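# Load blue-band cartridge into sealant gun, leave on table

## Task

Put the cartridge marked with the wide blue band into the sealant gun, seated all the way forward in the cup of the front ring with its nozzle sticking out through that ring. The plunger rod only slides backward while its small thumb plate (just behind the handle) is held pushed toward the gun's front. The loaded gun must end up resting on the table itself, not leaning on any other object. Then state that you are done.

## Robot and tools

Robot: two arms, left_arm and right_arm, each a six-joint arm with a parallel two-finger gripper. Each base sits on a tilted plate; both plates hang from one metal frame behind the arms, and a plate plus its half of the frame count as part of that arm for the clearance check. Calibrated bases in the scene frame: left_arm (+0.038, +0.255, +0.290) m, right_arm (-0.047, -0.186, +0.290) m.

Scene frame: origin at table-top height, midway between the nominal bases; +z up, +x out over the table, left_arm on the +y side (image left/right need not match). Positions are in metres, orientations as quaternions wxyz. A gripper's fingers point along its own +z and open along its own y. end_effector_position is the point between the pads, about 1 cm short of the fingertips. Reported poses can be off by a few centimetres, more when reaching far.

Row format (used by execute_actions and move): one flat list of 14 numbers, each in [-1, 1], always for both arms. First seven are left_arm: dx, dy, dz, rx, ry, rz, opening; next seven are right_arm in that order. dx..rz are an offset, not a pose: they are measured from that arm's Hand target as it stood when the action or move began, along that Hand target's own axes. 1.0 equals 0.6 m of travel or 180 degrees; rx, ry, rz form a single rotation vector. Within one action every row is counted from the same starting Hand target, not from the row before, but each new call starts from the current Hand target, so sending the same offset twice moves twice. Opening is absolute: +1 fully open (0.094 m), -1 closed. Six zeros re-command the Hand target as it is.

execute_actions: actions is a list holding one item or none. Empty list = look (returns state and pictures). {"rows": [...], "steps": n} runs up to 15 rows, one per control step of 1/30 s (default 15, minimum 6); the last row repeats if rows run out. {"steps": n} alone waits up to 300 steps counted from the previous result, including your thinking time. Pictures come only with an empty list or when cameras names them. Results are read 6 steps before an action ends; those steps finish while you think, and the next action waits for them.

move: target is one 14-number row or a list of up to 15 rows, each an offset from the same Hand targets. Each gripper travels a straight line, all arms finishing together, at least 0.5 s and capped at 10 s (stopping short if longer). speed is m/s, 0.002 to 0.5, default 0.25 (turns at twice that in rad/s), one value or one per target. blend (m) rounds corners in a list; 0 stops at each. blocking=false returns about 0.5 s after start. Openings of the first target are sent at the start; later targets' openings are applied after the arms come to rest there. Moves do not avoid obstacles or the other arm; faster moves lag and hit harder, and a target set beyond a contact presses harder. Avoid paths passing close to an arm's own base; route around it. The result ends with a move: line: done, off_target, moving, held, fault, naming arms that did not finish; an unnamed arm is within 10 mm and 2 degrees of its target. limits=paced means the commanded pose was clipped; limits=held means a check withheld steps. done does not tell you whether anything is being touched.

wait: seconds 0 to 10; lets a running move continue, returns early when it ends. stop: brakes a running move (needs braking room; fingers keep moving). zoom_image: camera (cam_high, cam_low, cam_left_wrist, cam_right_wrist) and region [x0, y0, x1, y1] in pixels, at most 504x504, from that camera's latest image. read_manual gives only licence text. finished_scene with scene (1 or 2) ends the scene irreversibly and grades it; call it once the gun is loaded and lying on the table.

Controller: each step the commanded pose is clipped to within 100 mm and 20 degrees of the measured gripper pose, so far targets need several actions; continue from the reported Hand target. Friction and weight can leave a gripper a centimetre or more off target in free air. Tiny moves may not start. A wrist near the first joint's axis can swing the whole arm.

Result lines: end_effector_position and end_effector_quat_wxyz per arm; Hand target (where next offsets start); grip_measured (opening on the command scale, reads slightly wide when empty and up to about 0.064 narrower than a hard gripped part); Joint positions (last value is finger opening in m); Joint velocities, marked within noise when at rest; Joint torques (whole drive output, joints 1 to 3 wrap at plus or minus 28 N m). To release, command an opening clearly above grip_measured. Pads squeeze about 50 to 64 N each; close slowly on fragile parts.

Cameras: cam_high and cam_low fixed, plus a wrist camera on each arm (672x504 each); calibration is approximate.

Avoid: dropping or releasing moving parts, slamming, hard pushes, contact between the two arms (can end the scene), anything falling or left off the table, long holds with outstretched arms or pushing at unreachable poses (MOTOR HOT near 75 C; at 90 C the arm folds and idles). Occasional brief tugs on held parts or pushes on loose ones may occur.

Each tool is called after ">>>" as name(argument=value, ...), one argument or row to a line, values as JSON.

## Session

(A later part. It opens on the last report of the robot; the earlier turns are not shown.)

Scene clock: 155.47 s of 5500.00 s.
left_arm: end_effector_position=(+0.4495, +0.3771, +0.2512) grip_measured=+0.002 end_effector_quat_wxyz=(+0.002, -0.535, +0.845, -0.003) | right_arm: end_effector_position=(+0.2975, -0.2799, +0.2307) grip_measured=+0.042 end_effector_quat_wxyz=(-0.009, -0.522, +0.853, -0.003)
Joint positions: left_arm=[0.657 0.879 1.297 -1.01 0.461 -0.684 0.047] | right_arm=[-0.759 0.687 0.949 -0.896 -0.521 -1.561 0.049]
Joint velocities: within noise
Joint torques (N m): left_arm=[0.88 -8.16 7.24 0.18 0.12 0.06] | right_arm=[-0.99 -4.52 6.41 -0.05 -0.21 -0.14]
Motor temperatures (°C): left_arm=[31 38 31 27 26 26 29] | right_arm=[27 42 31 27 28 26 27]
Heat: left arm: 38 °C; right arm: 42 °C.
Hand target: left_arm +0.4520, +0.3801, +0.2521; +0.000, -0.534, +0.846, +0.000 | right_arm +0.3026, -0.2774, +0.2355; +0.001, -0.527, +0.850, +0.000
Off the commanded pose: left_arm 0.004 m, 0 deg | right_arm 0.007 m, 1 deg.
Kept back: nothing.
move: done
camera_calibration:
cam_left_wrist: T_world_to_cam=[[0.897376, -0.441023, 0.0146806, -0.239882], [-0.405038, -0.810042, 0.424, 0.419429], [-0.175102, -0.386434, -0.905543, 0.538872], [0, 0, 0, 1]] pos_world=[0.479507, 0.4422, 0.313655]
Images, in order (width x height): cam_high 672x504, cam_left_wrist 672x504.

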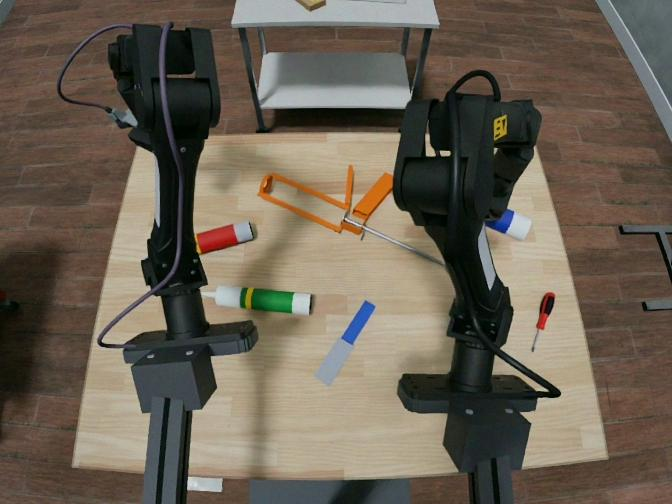

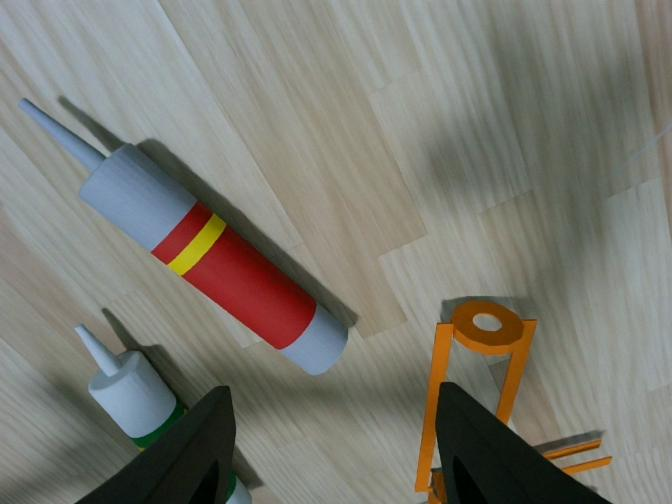

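>>> move(
  target=[0,0,0,0,0,0,0,-0.4945,0.0427,0.175,0,0.0667,0,-0.3],
  speed=0.2,
)

>>> zoom_image(
  camera="cam_high",
  region=[240, 130, 450, 288],
)

>>> zoom_image(
  camera="cam_left_wrist",
  region=[380, 260, 640, 500],
)

Scene clock: 159.17 s of 5500.00 s.
left_arm: end_effector_position=(+0.4495, +0.3771, +0.2512) grip_measured=+0.002 end_effector_quat_wxyz=(+0.002, -0.535, +0.845, -0.003) | right_arm: end_effector_position=(+0.4090, -0.0073, +0.1166) grip_measured=+0.042 end_effector_quat_wxyz=(-0.091, -0.515, +0.851, -0.051)
Joint positions: left_arm=[0.657 0.879 1.297 -1.01 0.461 -0.684 0.047] | right_arm=[0.728 1.727 1.758 -1.002 0.816 -0.501 0.049]
Joint velocities: within noise
Joint torques (N m): left_arm=[0.88 -8.16 7.23 0.19 0.12 0.06] | right_arm=[8.06 -8.21 6.69 -0.69 0.32 0.09]
Motor temperatures (°C): left_arm=[31 37 31 27 26 26 28] | right_arm=[27 42 31 27 28 26 27]
Heat: left arm: 37 °C; right arm: 42 °C.
Hand target: left_arm +0.4520, +0.3801, +0.2520; +0.000, -0.534, +0.846, +0.000 | right_arm +0.4118, -0.0002, +0.1308; -0.088, -0.524, +0.845, -0.055
Off the commanded pose: left_arm 0.004 m, 0 deg | right_arm 0.016 m, 1 deg.
Kept back: nothing.
move: off_target (right_arm)
camera_calibration:
cam_left_wrist: T_world_to_cam=[[0.897376, -0.441023, 0.0146806, -0.239882], [-0.405038, -0.810042, 0.424, 0.419429], [-0.175102, -0.386434, -0.905543, 0.538872], [0, 0, 0, 1]] pos_world=[0.479507, 0.4422, 0.313655]
cam_right_wrist: T_world_to_cam=[[0.874266, -0.485447, 0.000523783, -0.361995], [-0.384528, -0.691856, 0.611124, 0.123168], [-0.296306, -0.534486, -0.791535, 0.298477], [0, 0, 0, 1]] pos_world=[0.452282, 0.0690166, 0.161173]

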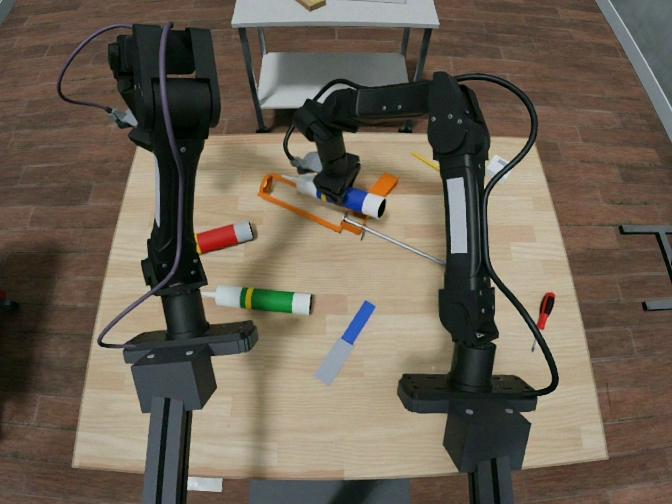

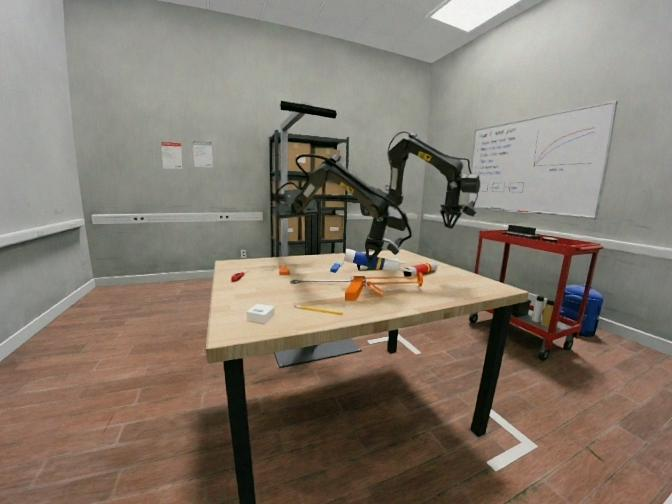

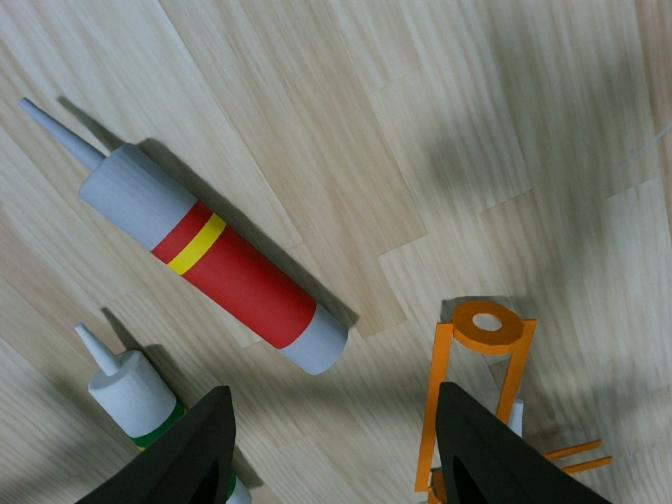

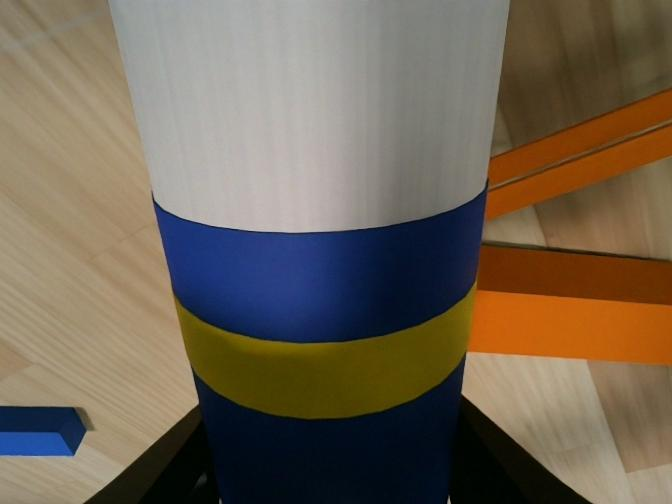

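Scaled by 2.400 from the camera's 672x504 image, which has a finer 960x720 frame.

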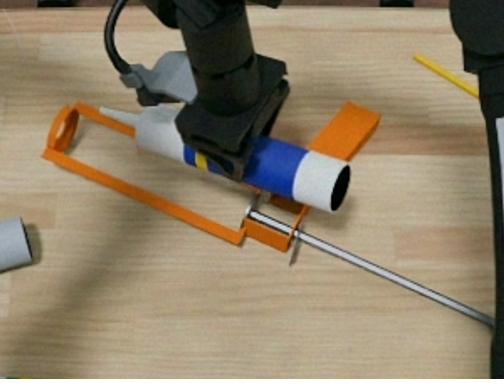

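Scaled by 1.938 from the camera's 672x504 image, which has a finer 960x720 frame.

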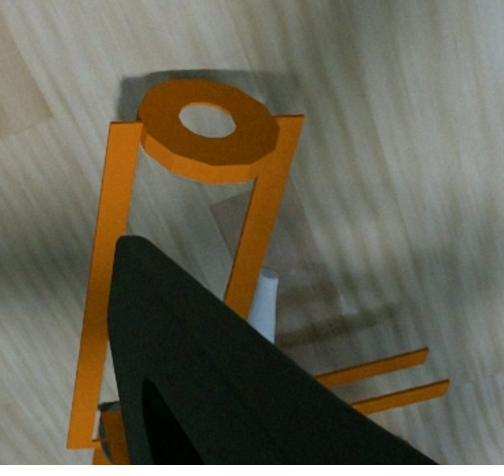

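>>> move(
  target=[0,0,0,0,0,0,0,-0.0422,0.0237,0.1013,0,0,0,-0.3],
  speed=0.08,
)

>>> zoom_image(
  camera="cam_high",
  region=[240, 130, 450, 288],
)

>>> zoom_image(
  camera="cam_left_wrist",
  region=[380, 260, 640, 500],
)

>>> zoom_image(
  camera="cam_low",
  region=[320, 220, 460, 320],
)

Scene clock: 161.43 s of 5500.00 s.
left_arm: end_effector_position=(+0.4492, +0.3770, +0.2512) grip_measured=+0.002 end_effector_quat_wxyz=(+0.001, -0.535, +0.845, -0.003) | right_arm: end_effector_position=(+0.3967, +0.0070, +0.0717) grip_measured=+0.042 end_effector_quat_wxyz=(-0.103, -0.522, +0.845, -0.059)
Joint positions: left_arm=[0.657 0.879 1.297 -1.011 0.461 -0.684 0.047] | right_arm=[0.692 1.843 1.763 -0.894 0.812 -0.536 0.049]
Joint velocities: within noise
Joint torques (N m): left_arm=[0.88 -8.16 7.24 0.19 0.12 0.06] | right_arm=[5.22 -7.17 5.56 0.14 -0.05 -0.26]
Motor temperatures (°C): left_arm=[31 37 31 27 26 26 28] | right_arm=[27 42 31 27 28 26 27]
Heat: left arm: 37 °C; right arm: 42 °C.
Hand target: left_arm +0.4520, +0.3801, +0.2520; +0.000, -0.534, +0.846, +0.000 | right_arm +0.4044, +0.0170, +0.0661; -0.088, -0.524, +0.845, -0.055
Off the commanded pose: left_arm 0.004 m, 0 deg | right_arm 0.014 m, 2 deg.
Kept back: nothing.
move: off_target (right_arm)
camera_calibration:
cam_left_wrist: T_world_to_cam=[[0.897691, -0.440409, 0.0138292, -0.239823], [-0.403965, -0.810061, 0.424986, 0.418455], [-0.175965, -0.387093, -0.905094, 0.53928], [0, 0, 0, 1]] pos_world=[0.479222, 0.442105, 0.313578]
cam_right_wrist: T_world_to_cam=[[0.882975, -0.46942, 0.000123359, -0.347788], [-0.363177, -0.682966, 0.633766, 0.145578], [-0.297418, -0.559644, -0.773525, 0.266165], [0, 0, 0, 1]] pos_world=[0.439121, 0.0851237, 0.113666]

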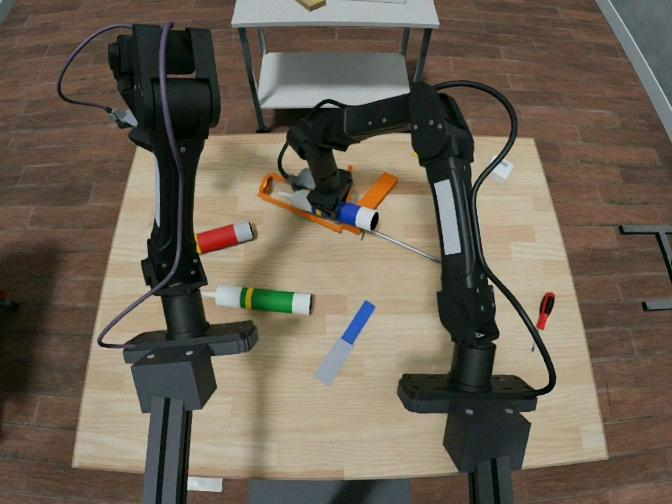

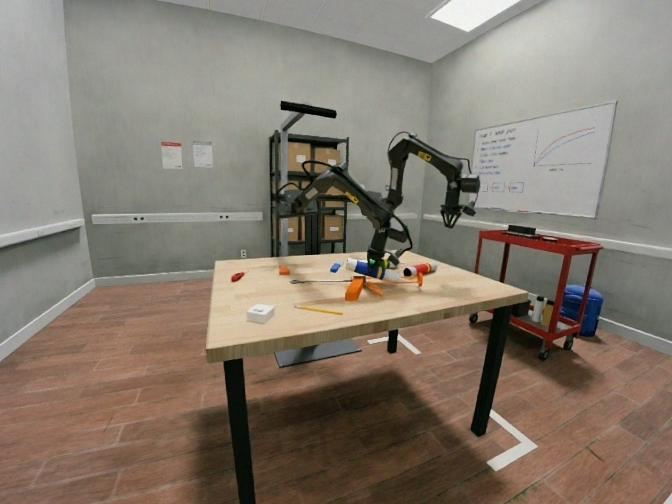

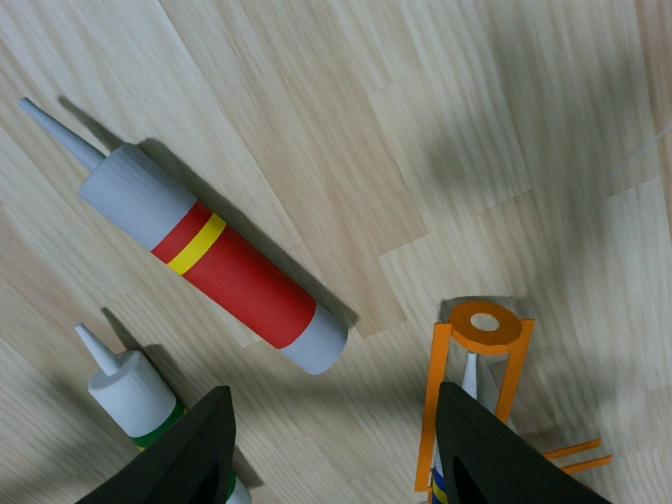

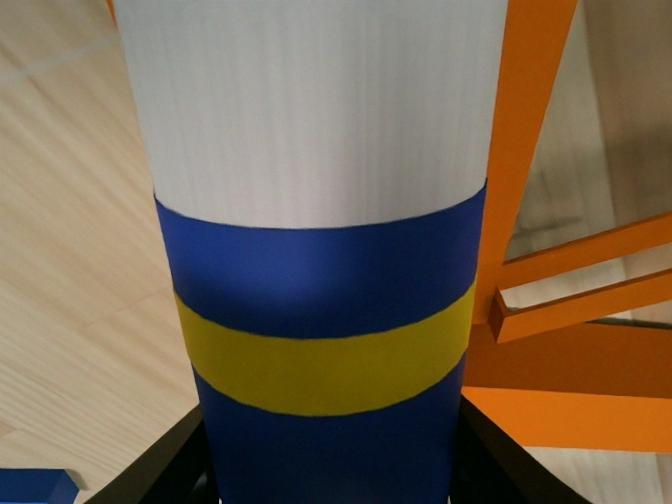

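Scaled by 2.400 from the camera's 672x504 image, which has a finer 960x720 frame.

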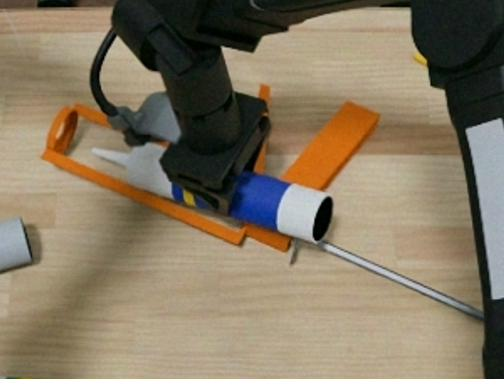

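Scaled by 1.938 from the camera's 672x504 image, which has a finer 960x720 frame.

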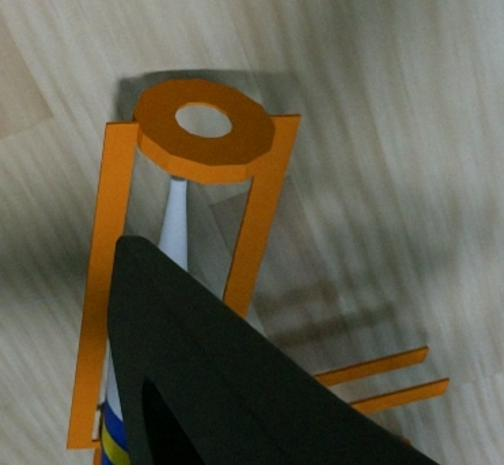

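Scaled by 3.600 from the camera's 672x504 image, which has a finer 960x720 frame.

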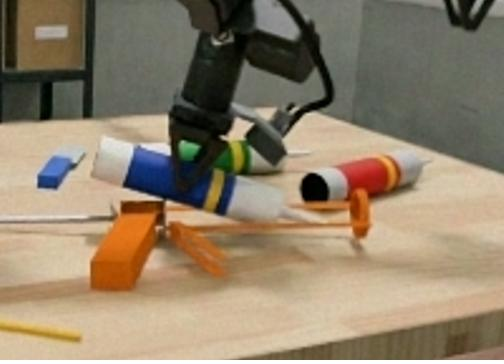

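>>> move(
  target=[0,0,0,0,0,0,0,-0.0312,-0.0095,-0.0133,0,0,0,-0.3],
  speed=0.06,
  cameras=["cam_high","cam_left_wrist","cam_low"],
)

>>> zoom_image(
  camera="cam_high",
  region=[240, 130, 450, 288],
)

>>> zoom_image(
  camera="cam_left_wrist",
  region=[380, 260, 640, 500],
)

Scene clock: 163.00 s of 5500.00 s.
left_arm: end_effector_position=(+0.4492, +0.3770, +0.2512) grip_measured=+0.002 end_effector_quat_wxyz=(+0.001, -0.535, +0.845, -0.003) | right_arm: end_effector_position=(+0.4112, +0.0159, +0.0682) grip_measured=+0.042 end_effector_quat_wxyz=(-0.108, -0.531, +0.839, -0.057)
Joint positions: left_arm=[0.657 0.879 1.297 -1.011 0.461 -0.684 0.047] | right_arm=[0.692 1.922 1.914 -0.979 0.812 -0.548 0.049]
Joint velocities: within noise
Joint torques (N m): left_arm=[0.87 -8.16 7.23 0.19 0.12 0.06] | right_arm=[7.43 -7.61 6.27 -0.03 0.09 0.02]
Motor temperatures (°C): left_arm=[30 36 31 27 26 26 28] | right_arm=[27 42 31 27 28 26 27]
Heat: left arm: 36 °C; right arm: 42 °C.
Hand target: left_arm +0.4520, +0.3801, +0.2520; +0.000, -0.534, +0.846, +0.000 | right_arm +0.4185, +0.0324, +0.0700; -0.088, -0.524, +0.845, -0.055
Off the commanded pose: left_arm 0.004 m, 0 deg | right_arm 0.018 m, 2 deg.
Kept back: nothing.
move: off_target (right_arm)
camera_calibration:
cam_left_wrist: T_world_to_cam=[[0.897691, -0.440409, 0.0138292, -0.239823], [-0.403965, -0.810061, 0.424986, 0.418455], [-0.175965, -0.387093, -0.905094, 0.53928], [0, 0, 0, 1]] pos_world=[0.479222, 0.442105, 0.313578]
Images, in order (width x height): cam_high 672x504, cam_low 672x504, cam_left_wrist 672x504.

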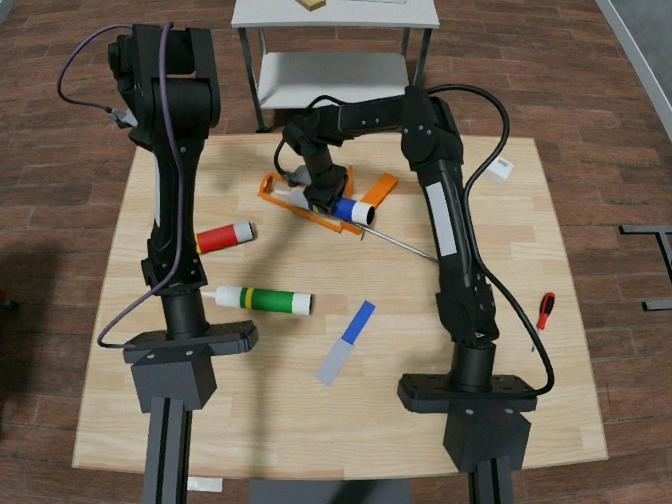

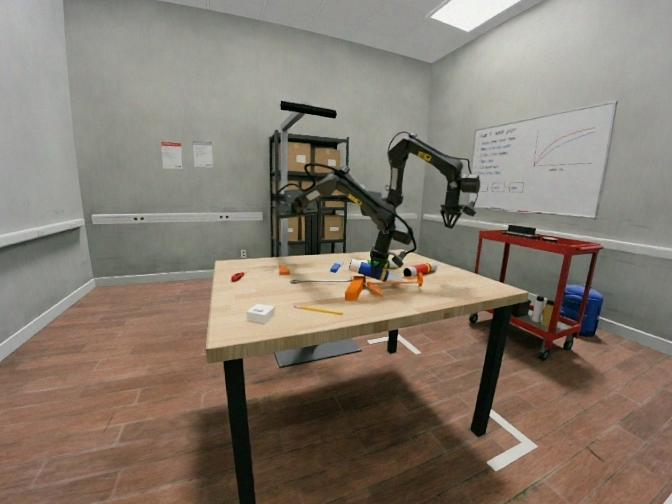

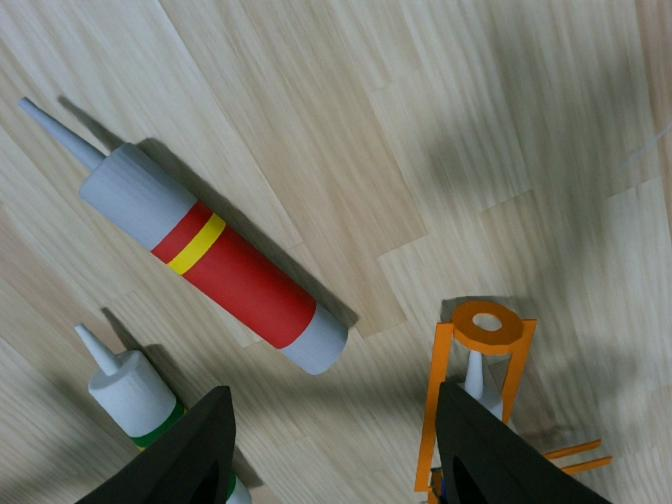

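Scaled by 2.400 from the camera's 672x504 image, which has a finer 960x720 frame.

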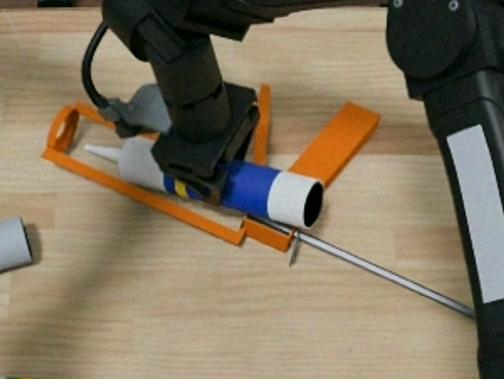

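Scaled by 1.938 from the camera's 672x504 image, which has a finer 960x720 frame.

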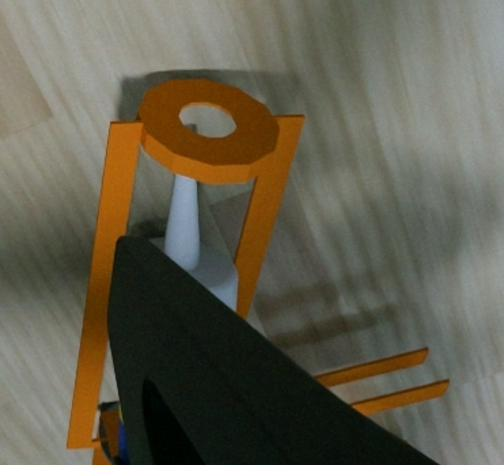

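>>> move(
  target=[0,0,0,0,0,0,0,-0.0408,-0.0005,-0.0086,0,-0.011,0.010,-0.3],
  speed=0.06,
  cameras=["cam_high","cam_left_wrist","cam_low"],
)

>>> zoom_image(
  camera="cam_high",
  region=[240, 130, 450, 288],
)

>>> zoom_image(
  camera="cam_left_wrist",
  region=[380, 260, 640, 500],
)

>>> zoom_image(
  camera="cam_low",
  region=[320, 220, 460, 320],
)

Scene clock: 164.47 s of 5500.00 s.
left_arm: end_effector_position=(+0.4492, +0.3770, +0.2512) grip_measured=+0.002 end_effector_quat_wxyz=(+0.001, -0.535, +0.845, -0.003) | right_arm: end_effector_position=(+0.4249, +0.0286, +0.0635) grip_measured=+0.042 end_effector_quat_wxyz=(-0.098, -0.524, +0.843, -0.062)
Joint positions: left_arm=[0.657 0.879 1.297 -1.011 0.461 -0.684 0.047] | right_arm=[0.7 1.993 2.033 -1.008 0.825 -0.541 0.049]
Joint velocities: within noise
Joint torques (N m): left_arm=[0.88 -8.16 7.23 0.19 0.12 0.06] | right_arm=[9.16 -8.08 6.5 -0.02 0.05 0.19]
Motor temperatures (°C): left_arm=[30 36 31 27 26 26 28] | right_arm=[28 42 31 27 28 26 27]
Heat: left arm: 36 °C; right arm: 42 °C.
Hand target: left_arm +0.4520, +0.3801, +0.2520; +0.000, -0.534, +0.846, +0.000 | right_arm +0.4299, +0.0547, +0.0701; -0.073, -0.511, +0.855, -0.047
Off the commanded pose: left_arm 0.004 m, 0 deg | right_arm 0.027 m, 4 deg.
Kept back: nothing.
move: off_target (right_arm)
camera_calibration:
cam_left_wrist: T_world_to_cam=[[0.897691, -0.440409, 0.0138292, -0.239823], [-0.403965, -0.810061, 0.424986, 0.418455], [-0.175965, -0.387093, -0.905094, 0.53928], [0, 0, 0, 1]] pos_world=[0.479222, 0.442105, 0.313578]
Images, in order (width x height): cam_high 672x504, cam_low 672x504, cam_left_wrist 672x504.

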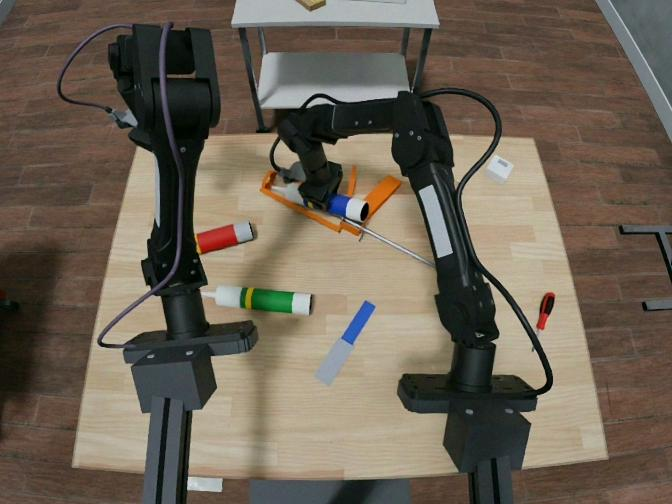

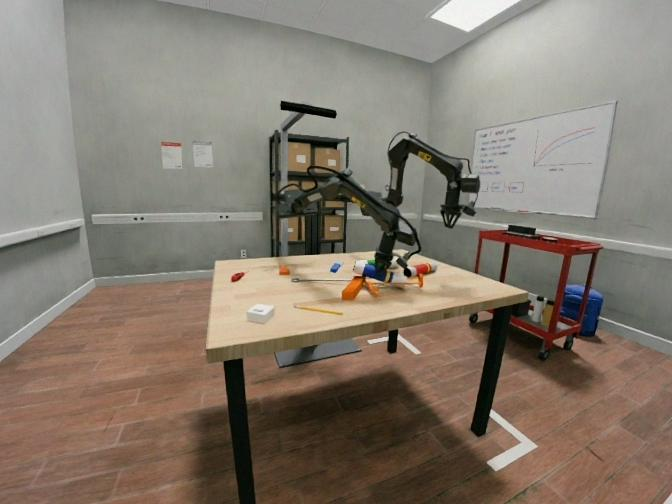

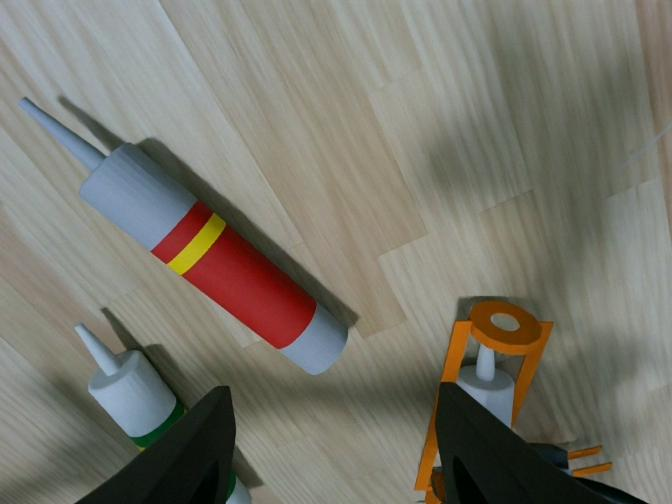

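Scaled by 2.400 from the camera's 672x504 image, which has a finer 960x720 frame.

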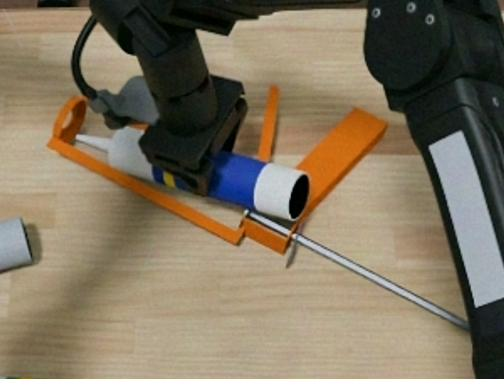

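Scaled by 1.938 from the camera's 672x504 image, which has a finer 960x720 frame.

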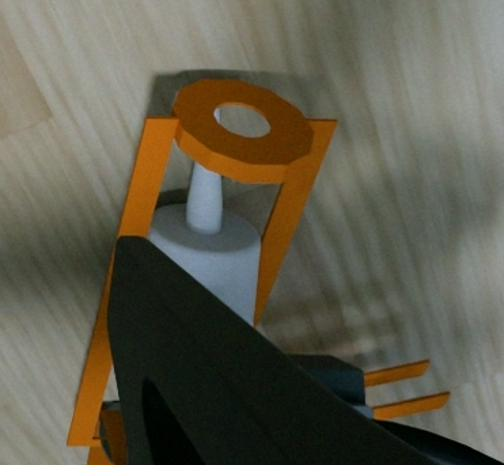

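Scaled by 3.600 from the camera's 672x504 image, which has a finer 960x720 frame.

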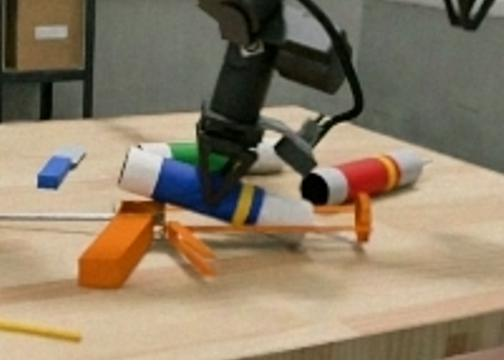

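>>> zoom_image(
  camera="cam_left_wrist",
  region=[450, 290, 570, 390],
)

>>> zoom_image(
  camera="cam_high",
  region=[250, 160, 350, 230],
)

Scaled by 4.200 from the camera's 672x504 image, which has a finer 960x720 frame.

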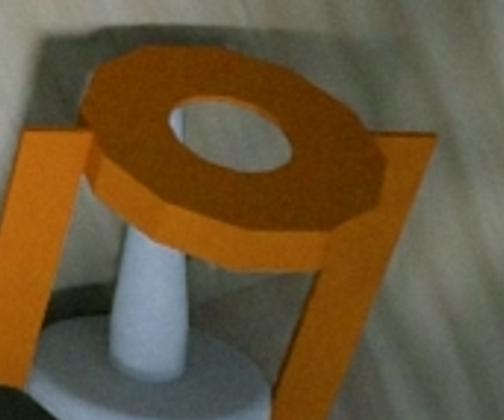

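Scaled by 5.040 from the camera's 672x504 image, which has a finer 960x720 frame.

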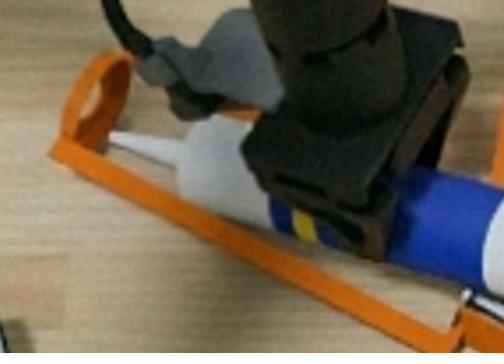

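>>> move(
  target=[0,0,0,0,0,0,0,0.0142,0.0075,-0.006,0,-0.0056,0.028,-0.3],
  speed=0.06,
  cameras=["cam_high","cam_left_wrist"],
)

>>> zoom_image(
  camera="cam_left_wrist",
  region=[400, 280, 600, 460],
)

>>> zoom_image(
  camera="cam_high",
  region=[250, 160, 390, 258],
)

Scene clock: 168.07 s of 5500.00 s.
left_arm: end_effector_position=(+0.4492, +0.3770, +0.2512) grip_measured=+0.002 end_effector_quat_wxyz=(+0.001, -0.535, +0.845, -0.003) | right_arm: end_effector_position=(+0.4215, +0.0304, +0.0625) grip_measured=+0.042 end_effector_quat_wxyz=(-0.089, -0.497, +0.860, -0.075)
Joint positions: left_arm=[0.657 0.879 1.297 -1.011 0.461 -0.684 0.047] | right_arm=[0.71 1.981 1.985 -0.962 0.851 -0.475 0.049]
Joint velocities: within noise
Joint torques (N m): left_arm=[0.88 -8.16 7.23 0.19 0.12 0.06] | right_arm=[8.55 -11.44 2.22 0.12 -0.25 0.33]
Motor temperatures (°C): left_arm=[30 36 31 27 26 26 28] | right_arm=[29 43 31 27 28 26 28]
Heat: left arm: 36 °C; right arm: 43 °C.
Hand target: left_arm +0.4520, +0.3801, +0.2520; +0.000, -0.534, +0.846, +0.000 | right_arm +0.4222, +0.0500, +0.0750; -0.063, -0.474, +0.877, -0.046
Off the commanded pose: left_arm 0.004 m, 0 deg | right_arm 0.023 m, 6 deg.
Kept back: nothing.
move: off_target (right_arm)
camera_calibration:
cam_left_wrist: T_world_to_cam=[[0.897691, -0.440409, 0.0138292, -0.239823], [-0.403965, -0.810061, 0.424986, 0.418455], [-0.175965, -0.387093, -0.905094, 0.53928], [0, 0, 0, 1]] pos_world=[0.479222, 0.442105, 0.313578]
Images, in order (width x height): cam_high 672x504, cam_left_wrist 672x504.

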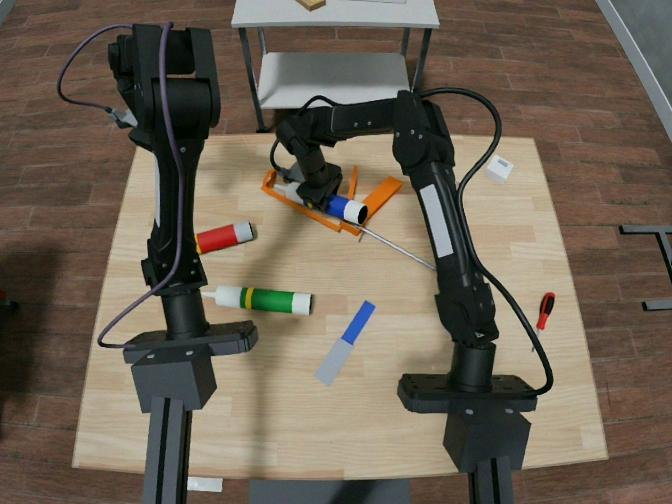

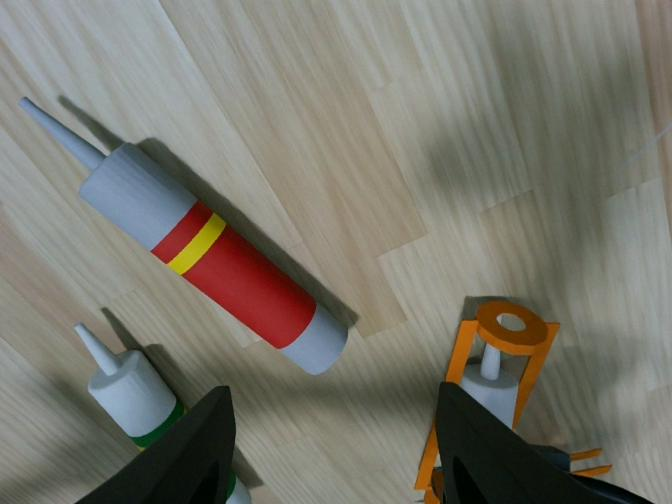

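Scaled by 2.520 from the camera's 672x504 image, which has a finer 960x720 frame.

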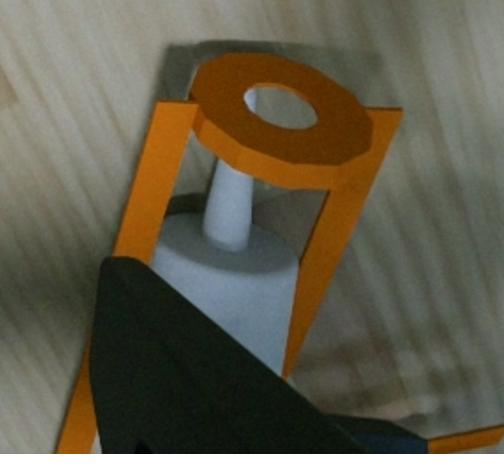

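Scaled by 3.600 from the camera's 672x504 image, which has a finer 960x720 frame.

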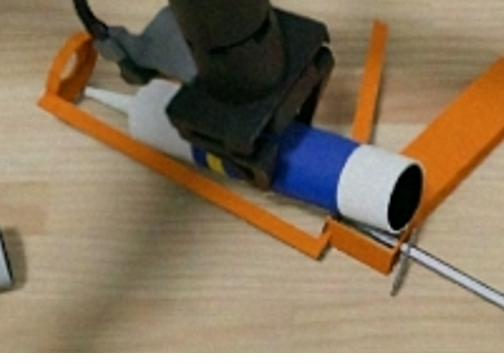

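>>> move(
  target=[0,0,0,0,0,0,0,0.0,0.003,-0.018,0,-0.008,0.012,-0.3],
  speed=0.06,
  cameras=["cam_high","cam_left_wrist"],
)

>>> zoom_image(
  camera="cam_left_wrist",
  region=[400, 280, 600, 460],
)

>>> zoom_image(
  camera="cam_high",
  region=[250, 160, 390, 258],
)

Scene clock: 170.23 s of 5500.00 s.
left_arm: end_effector_position=(+0.4492, +0.3770, +0.2512) grip_measured=+0.002 end_effector_quat_wxyz=(+0.001, -0.536, +0.844, -0.003) | right_arm: end_effector_position=(+0.4131, +0.0349, +0.0620) grip_measured=+0.042 end_effector_quat_wxyz=(-0.083, -0.469, +0.876, -0.075)
Joint positions: left_arm=[0.657 0.879 1.297 -1.011 0.461 -0.685 0.047] | right_arm=[0.721 1.963 1.926 -0.917 0.851 -0.406 0.049]
Joint velocities: within noise
Joint torques (N m): left_arm=[0.87 -8.16 7.23 0.2 0.12 0.06] | right_arm=[9.14 -13.09 2.81 0.1 -0.25 0.07]
Motor temperatures (°C): left_arm=[30 36 31 27 26 26 28] | right_arm=[29 44 30 27 28 26 28]
Heat: left arm: 36 °C; right arm: 44 °C.
Hand target: left_arm +0.4520, +0.3801, +0.2520; +0.000, -0.534, +0.846, +0.000 | right_arm +0.4214, +0.0523, +0.0856; -0.051, -0.458, +0.887, -0.041
Off the commanded pose: left_arm 0.004 m, 0 deg | right_arm 0.031 m, 6 deg.
Kept back: nothing.
move: off_target (right_arm)
camera_calibration:
cam_left_wrist: T_world_to_cam=[[0.898365, -0.439031, 0.0138279, -0.240645], [-0.402719, -0.810677, 0.424994, 0.418126], [-0.175376, -0.387369, -0.905091, 0.539118], [0, 0, 0, 1]] pos_world=[0.479123, 0.442152, 0.313578]
Images, in order (width x height): cam_high 672x504, cam_left_wrist 672x504.

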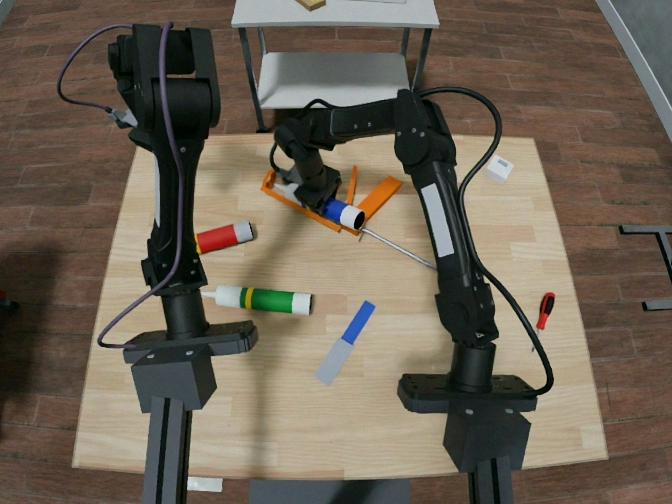

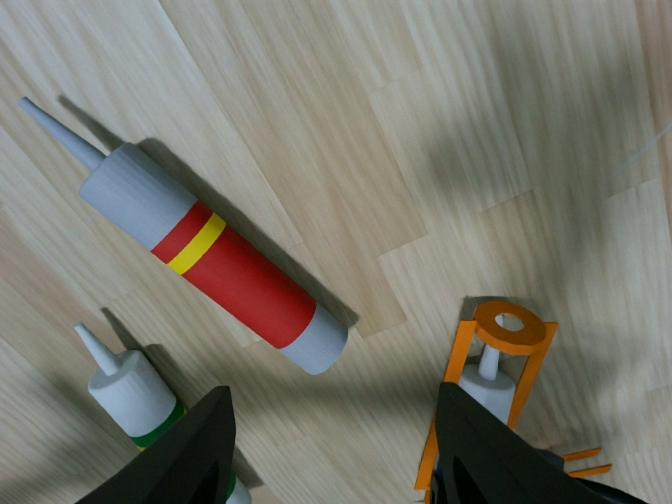

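Scaled by 2.520 from the camera's 672x504 image, which has a finer 960x720 frame.

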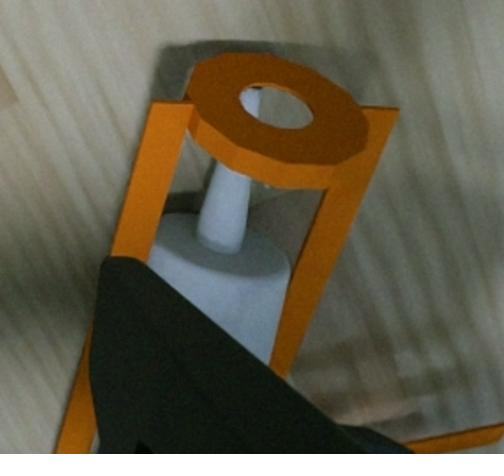

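Scaled by 3.600 from the camera's 672x504 image, which has a finer 960x720 frame.

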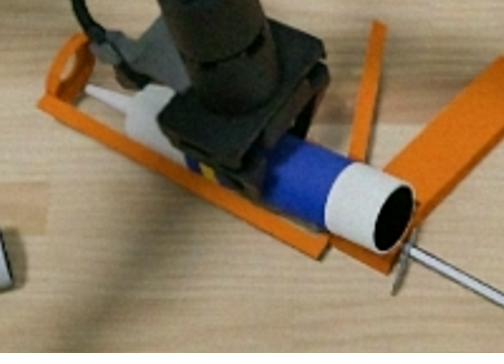

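>>> move(
  target=[0,0,0,0,0,0,0,0.004,0.0,-0.02,0,0,0.0,-0.3],
  speed=0.06,
  cameras=["cam_high","cam_left_wrist"],
)

>>> zoom_image(
  camera="cam_left_wrist",
  region=[400, 280, 600, 460],
)

>>> zoom_image(
  camera="cam_high",
  region=[250, 160, 390, 258],
)

Scene clock: 171.80 s of 5500.00 s.
left_arm: end_effector_position=(+0.4492, +0.3770, +0.2512) grip_measured=+0.002 end_effector_quat_wxyz=(+0.001, -0.536, +0.844, -0.003) | right_arm: end_effector_position=(+0.4105, +0.0363, +0.0633) grip_measured=+0.042 end_effector_quat_wxyz=(-0.082, -0.460, +0.881, -0.073)
Joint positions: left_arm=[0.657 0.879 1.297 -1.011 0.461 -0.685 0.047] | right_arm=[0.726 1.958 1.915 -0.916 0.849 -0.381 0.049]
Joint velocities: within noise
Joint torques (N m): left_arm=[0.87 -8.16 7.23 0.2 0.12 0.05] | right_arm=[10.26 -14.31 2.97 -0.23 -0.13 0.02]
Motor temperatures (°C): left_arm=[30 35 31 27 26 26 28] | right_arm=[29 46 30 27 28 26 28]
Heat: left arm: 35 °C; right arm: 46 °C.
Hand target: left_arm +0.4520, +0.3801, +0.2520; +0.000, -0.534, +0.846, +0.000 | right_arm +0.4206, +0.0519, +0.0977; -0.051, -0.458, +0.887, -0.041
Off the commanded pose: left_arm 0.004 m, 0 deg | right_arm 0.039 m, 5 deg.
Kept back: nothing.
move: off_target (right_arm)
camera_calibration:
cam_left_wrist: T_world_to_cam=[[0.898365, -0.439031, 0.0138279, -0.240645], [-0.402719, -0.810677, 0.424994, 0.418126], [-0.175376, -0.387369, -0.905091, 0.539118], [0, 0, 0, 1]] pos_world=[0.479123, 0.442152, 0.313578]
Images, in order (width x height): cam_high 672x504, cam_left_wrist 672x504.

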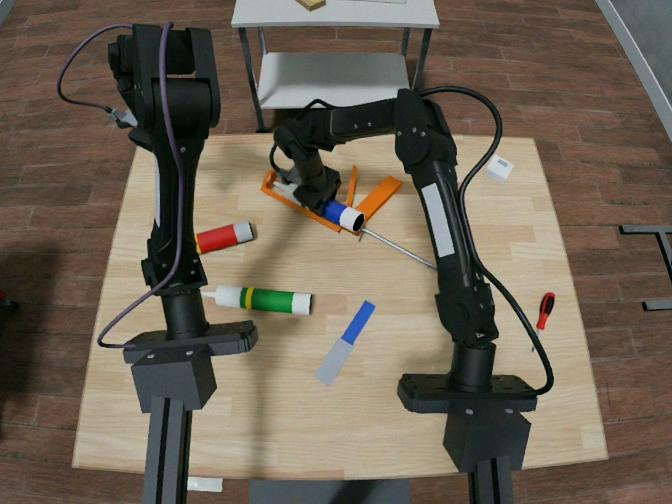

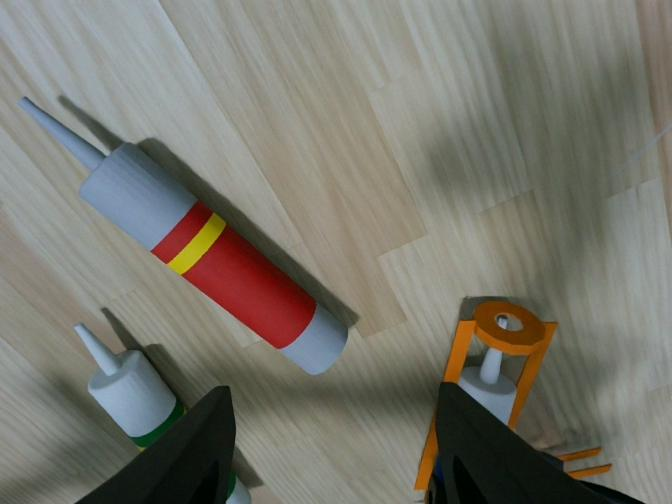

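Scaled by 2.520 from the camera's 672x504 image, which has a finer 960x720 frame.

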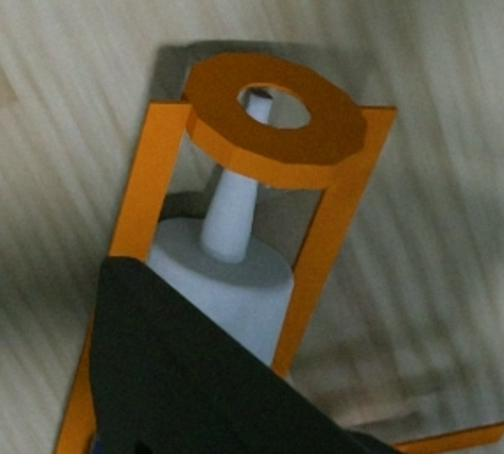

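Scaled by 3.600 from the camera's 672x504 image, which has a finer 960x720 frame.

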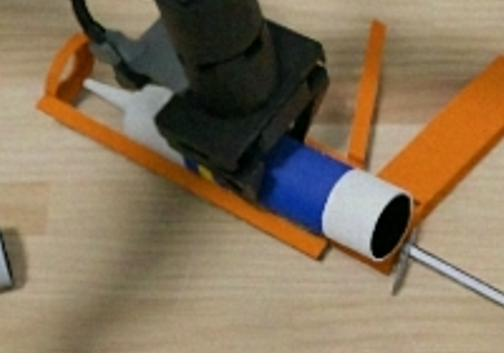

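>>> execute_actions(
  actions=[],
  cameras=["all"],
)

>>> zoom_image(
  camera="cam_low",
  region=[330, 230, 450, 310],
)

>>> zoom_image(
  camera="cam_right_wrist",
  region=[168, 120, 672, 504],
)

Scene clock: 172.70 s of 5500.00 s.
left_arm: end_effector_position=(+0.4492, +0.3770, +0.2512) grip_measured=+0.002 end_effector_quat_wxyz=(+0.001, -0.536, +0.844, -0.003) | right_arm: end_effector_position=(+0.4104, +0.0362, +0.0632) grip_measured=+0.042 end_effector_quat_wxyz=(-0.082, -0.460, +0.881, -0.073)
Joint positions: left_arm=[0.657 0.879 1.297 -1.011 0.461 -0.685 0.047] | right_arm=[0.726 1.958 1.915 -0.916 0.849 -0.38 0.049]
Joint velocities: within noise
Joint torques (N m): left_arm=[0.88 -8.16 7.23 0.19 0.12 0.05] | right_arm=[10.26 -14.31 2.99 -0.22 -0.13 0.04]
Motor temperatures (°C): left_arm=[30 35 31 27 26 26 28] | right_arm=[30 47 30 27 28 26 28]
Heat: left arm: 35 °C; right arm: 47 °C.
Hand target: left_arm +0.4520, +0.3801, +0.2520; +0.000, -0.534, +0.846, +0.000 | right_arm +0.4206, +0.0519, +0.0977; -0.051, -0.458, +0.887, -0.041
Off the commanded pose: left_arm 0.004 m, 0 deg | right_arm 0.039 m, 5 deg.
Steps of this call (1-27: nothing new was sent). Readings (end_effector_position of left_arm | right_arm):
1: (+0.4492, +0.3770, +0.2512) | (+0.4105, +0.0363, +0.0633)
2: (+0.4492, +0.3770, +0.2512) | (+0.4105, +0.0363, +0.0633)
4: (+0.4492, +0.3770, +0.2512) | (+0.4104, +0.0362, +0.0632)
8: (+0.4492, +0.3770, +0.2512) | (+0.4104, +0.0362, +0.0632)
27: the state above
camera_calibration:
cam_left_wrist: T_world_to_cam=[[0.898365, -0.439031, 0.0138279, -0.240645], [-0.402719, -0.810677, 0.424994, 0.418126], [-0.175376, -0.387369, -0.905091, 0.539118], [0, 0, 0, 1]] pos_world=[0.479123, 0.442152, 0.313578]
cam_right_wrist: T_world_to_cam=[[0.808059, -0.585879, 0.0615356, -0.315052], [-0.493674, -0.616462, 0.613401, 0.228321], [-0.321444, -0.526043, -0.787371, 0.289631], [0, 0, 0, 1]] pos_world=[0.460397, 0.108527, 0.107382]

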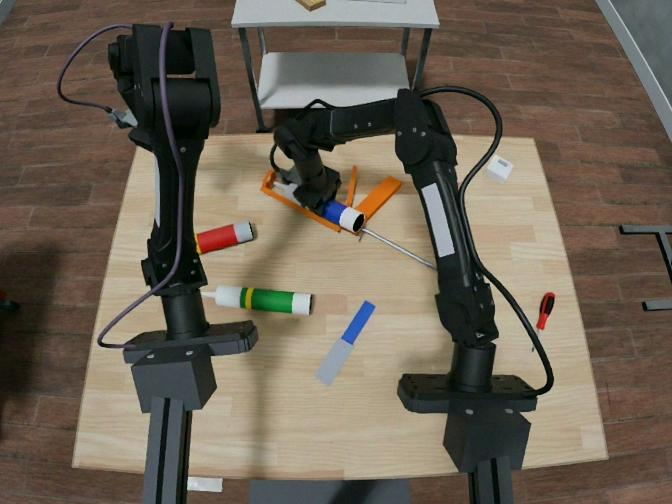

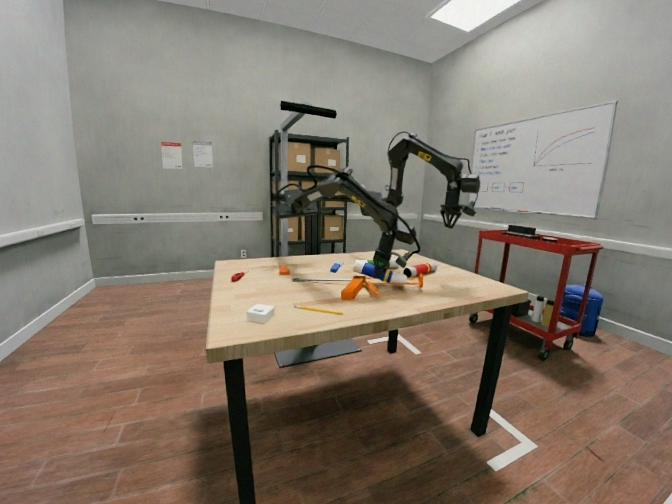

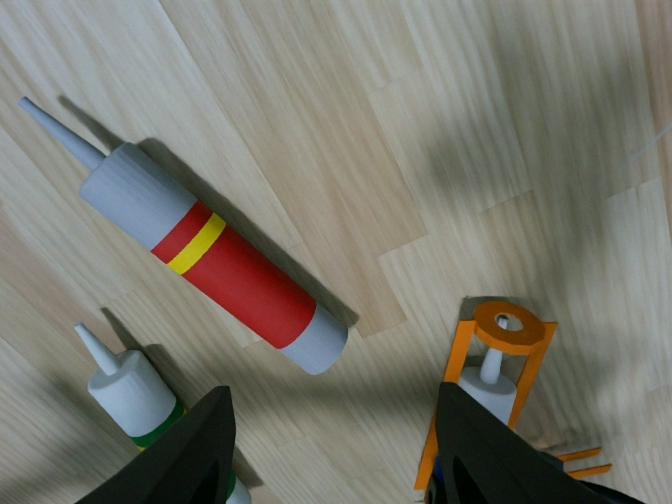

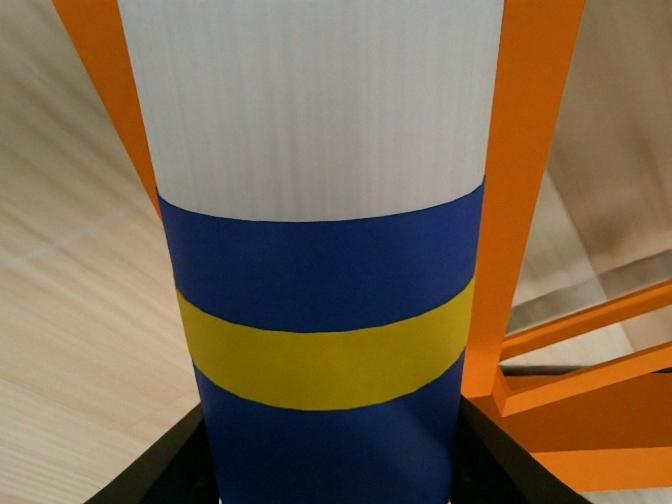

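Scaled by 4.200 from the camera's 672x504 image, which has a finer 960x720 frame.

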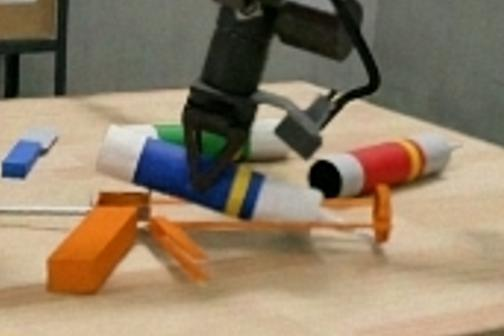

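Scaled by 1.000.

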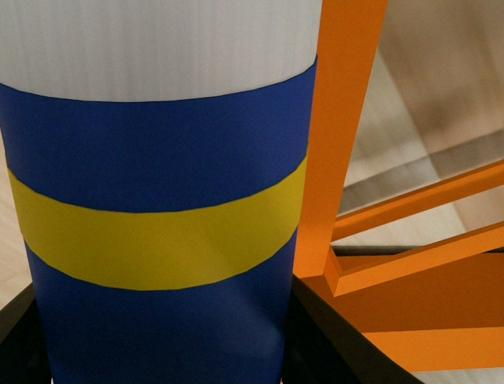

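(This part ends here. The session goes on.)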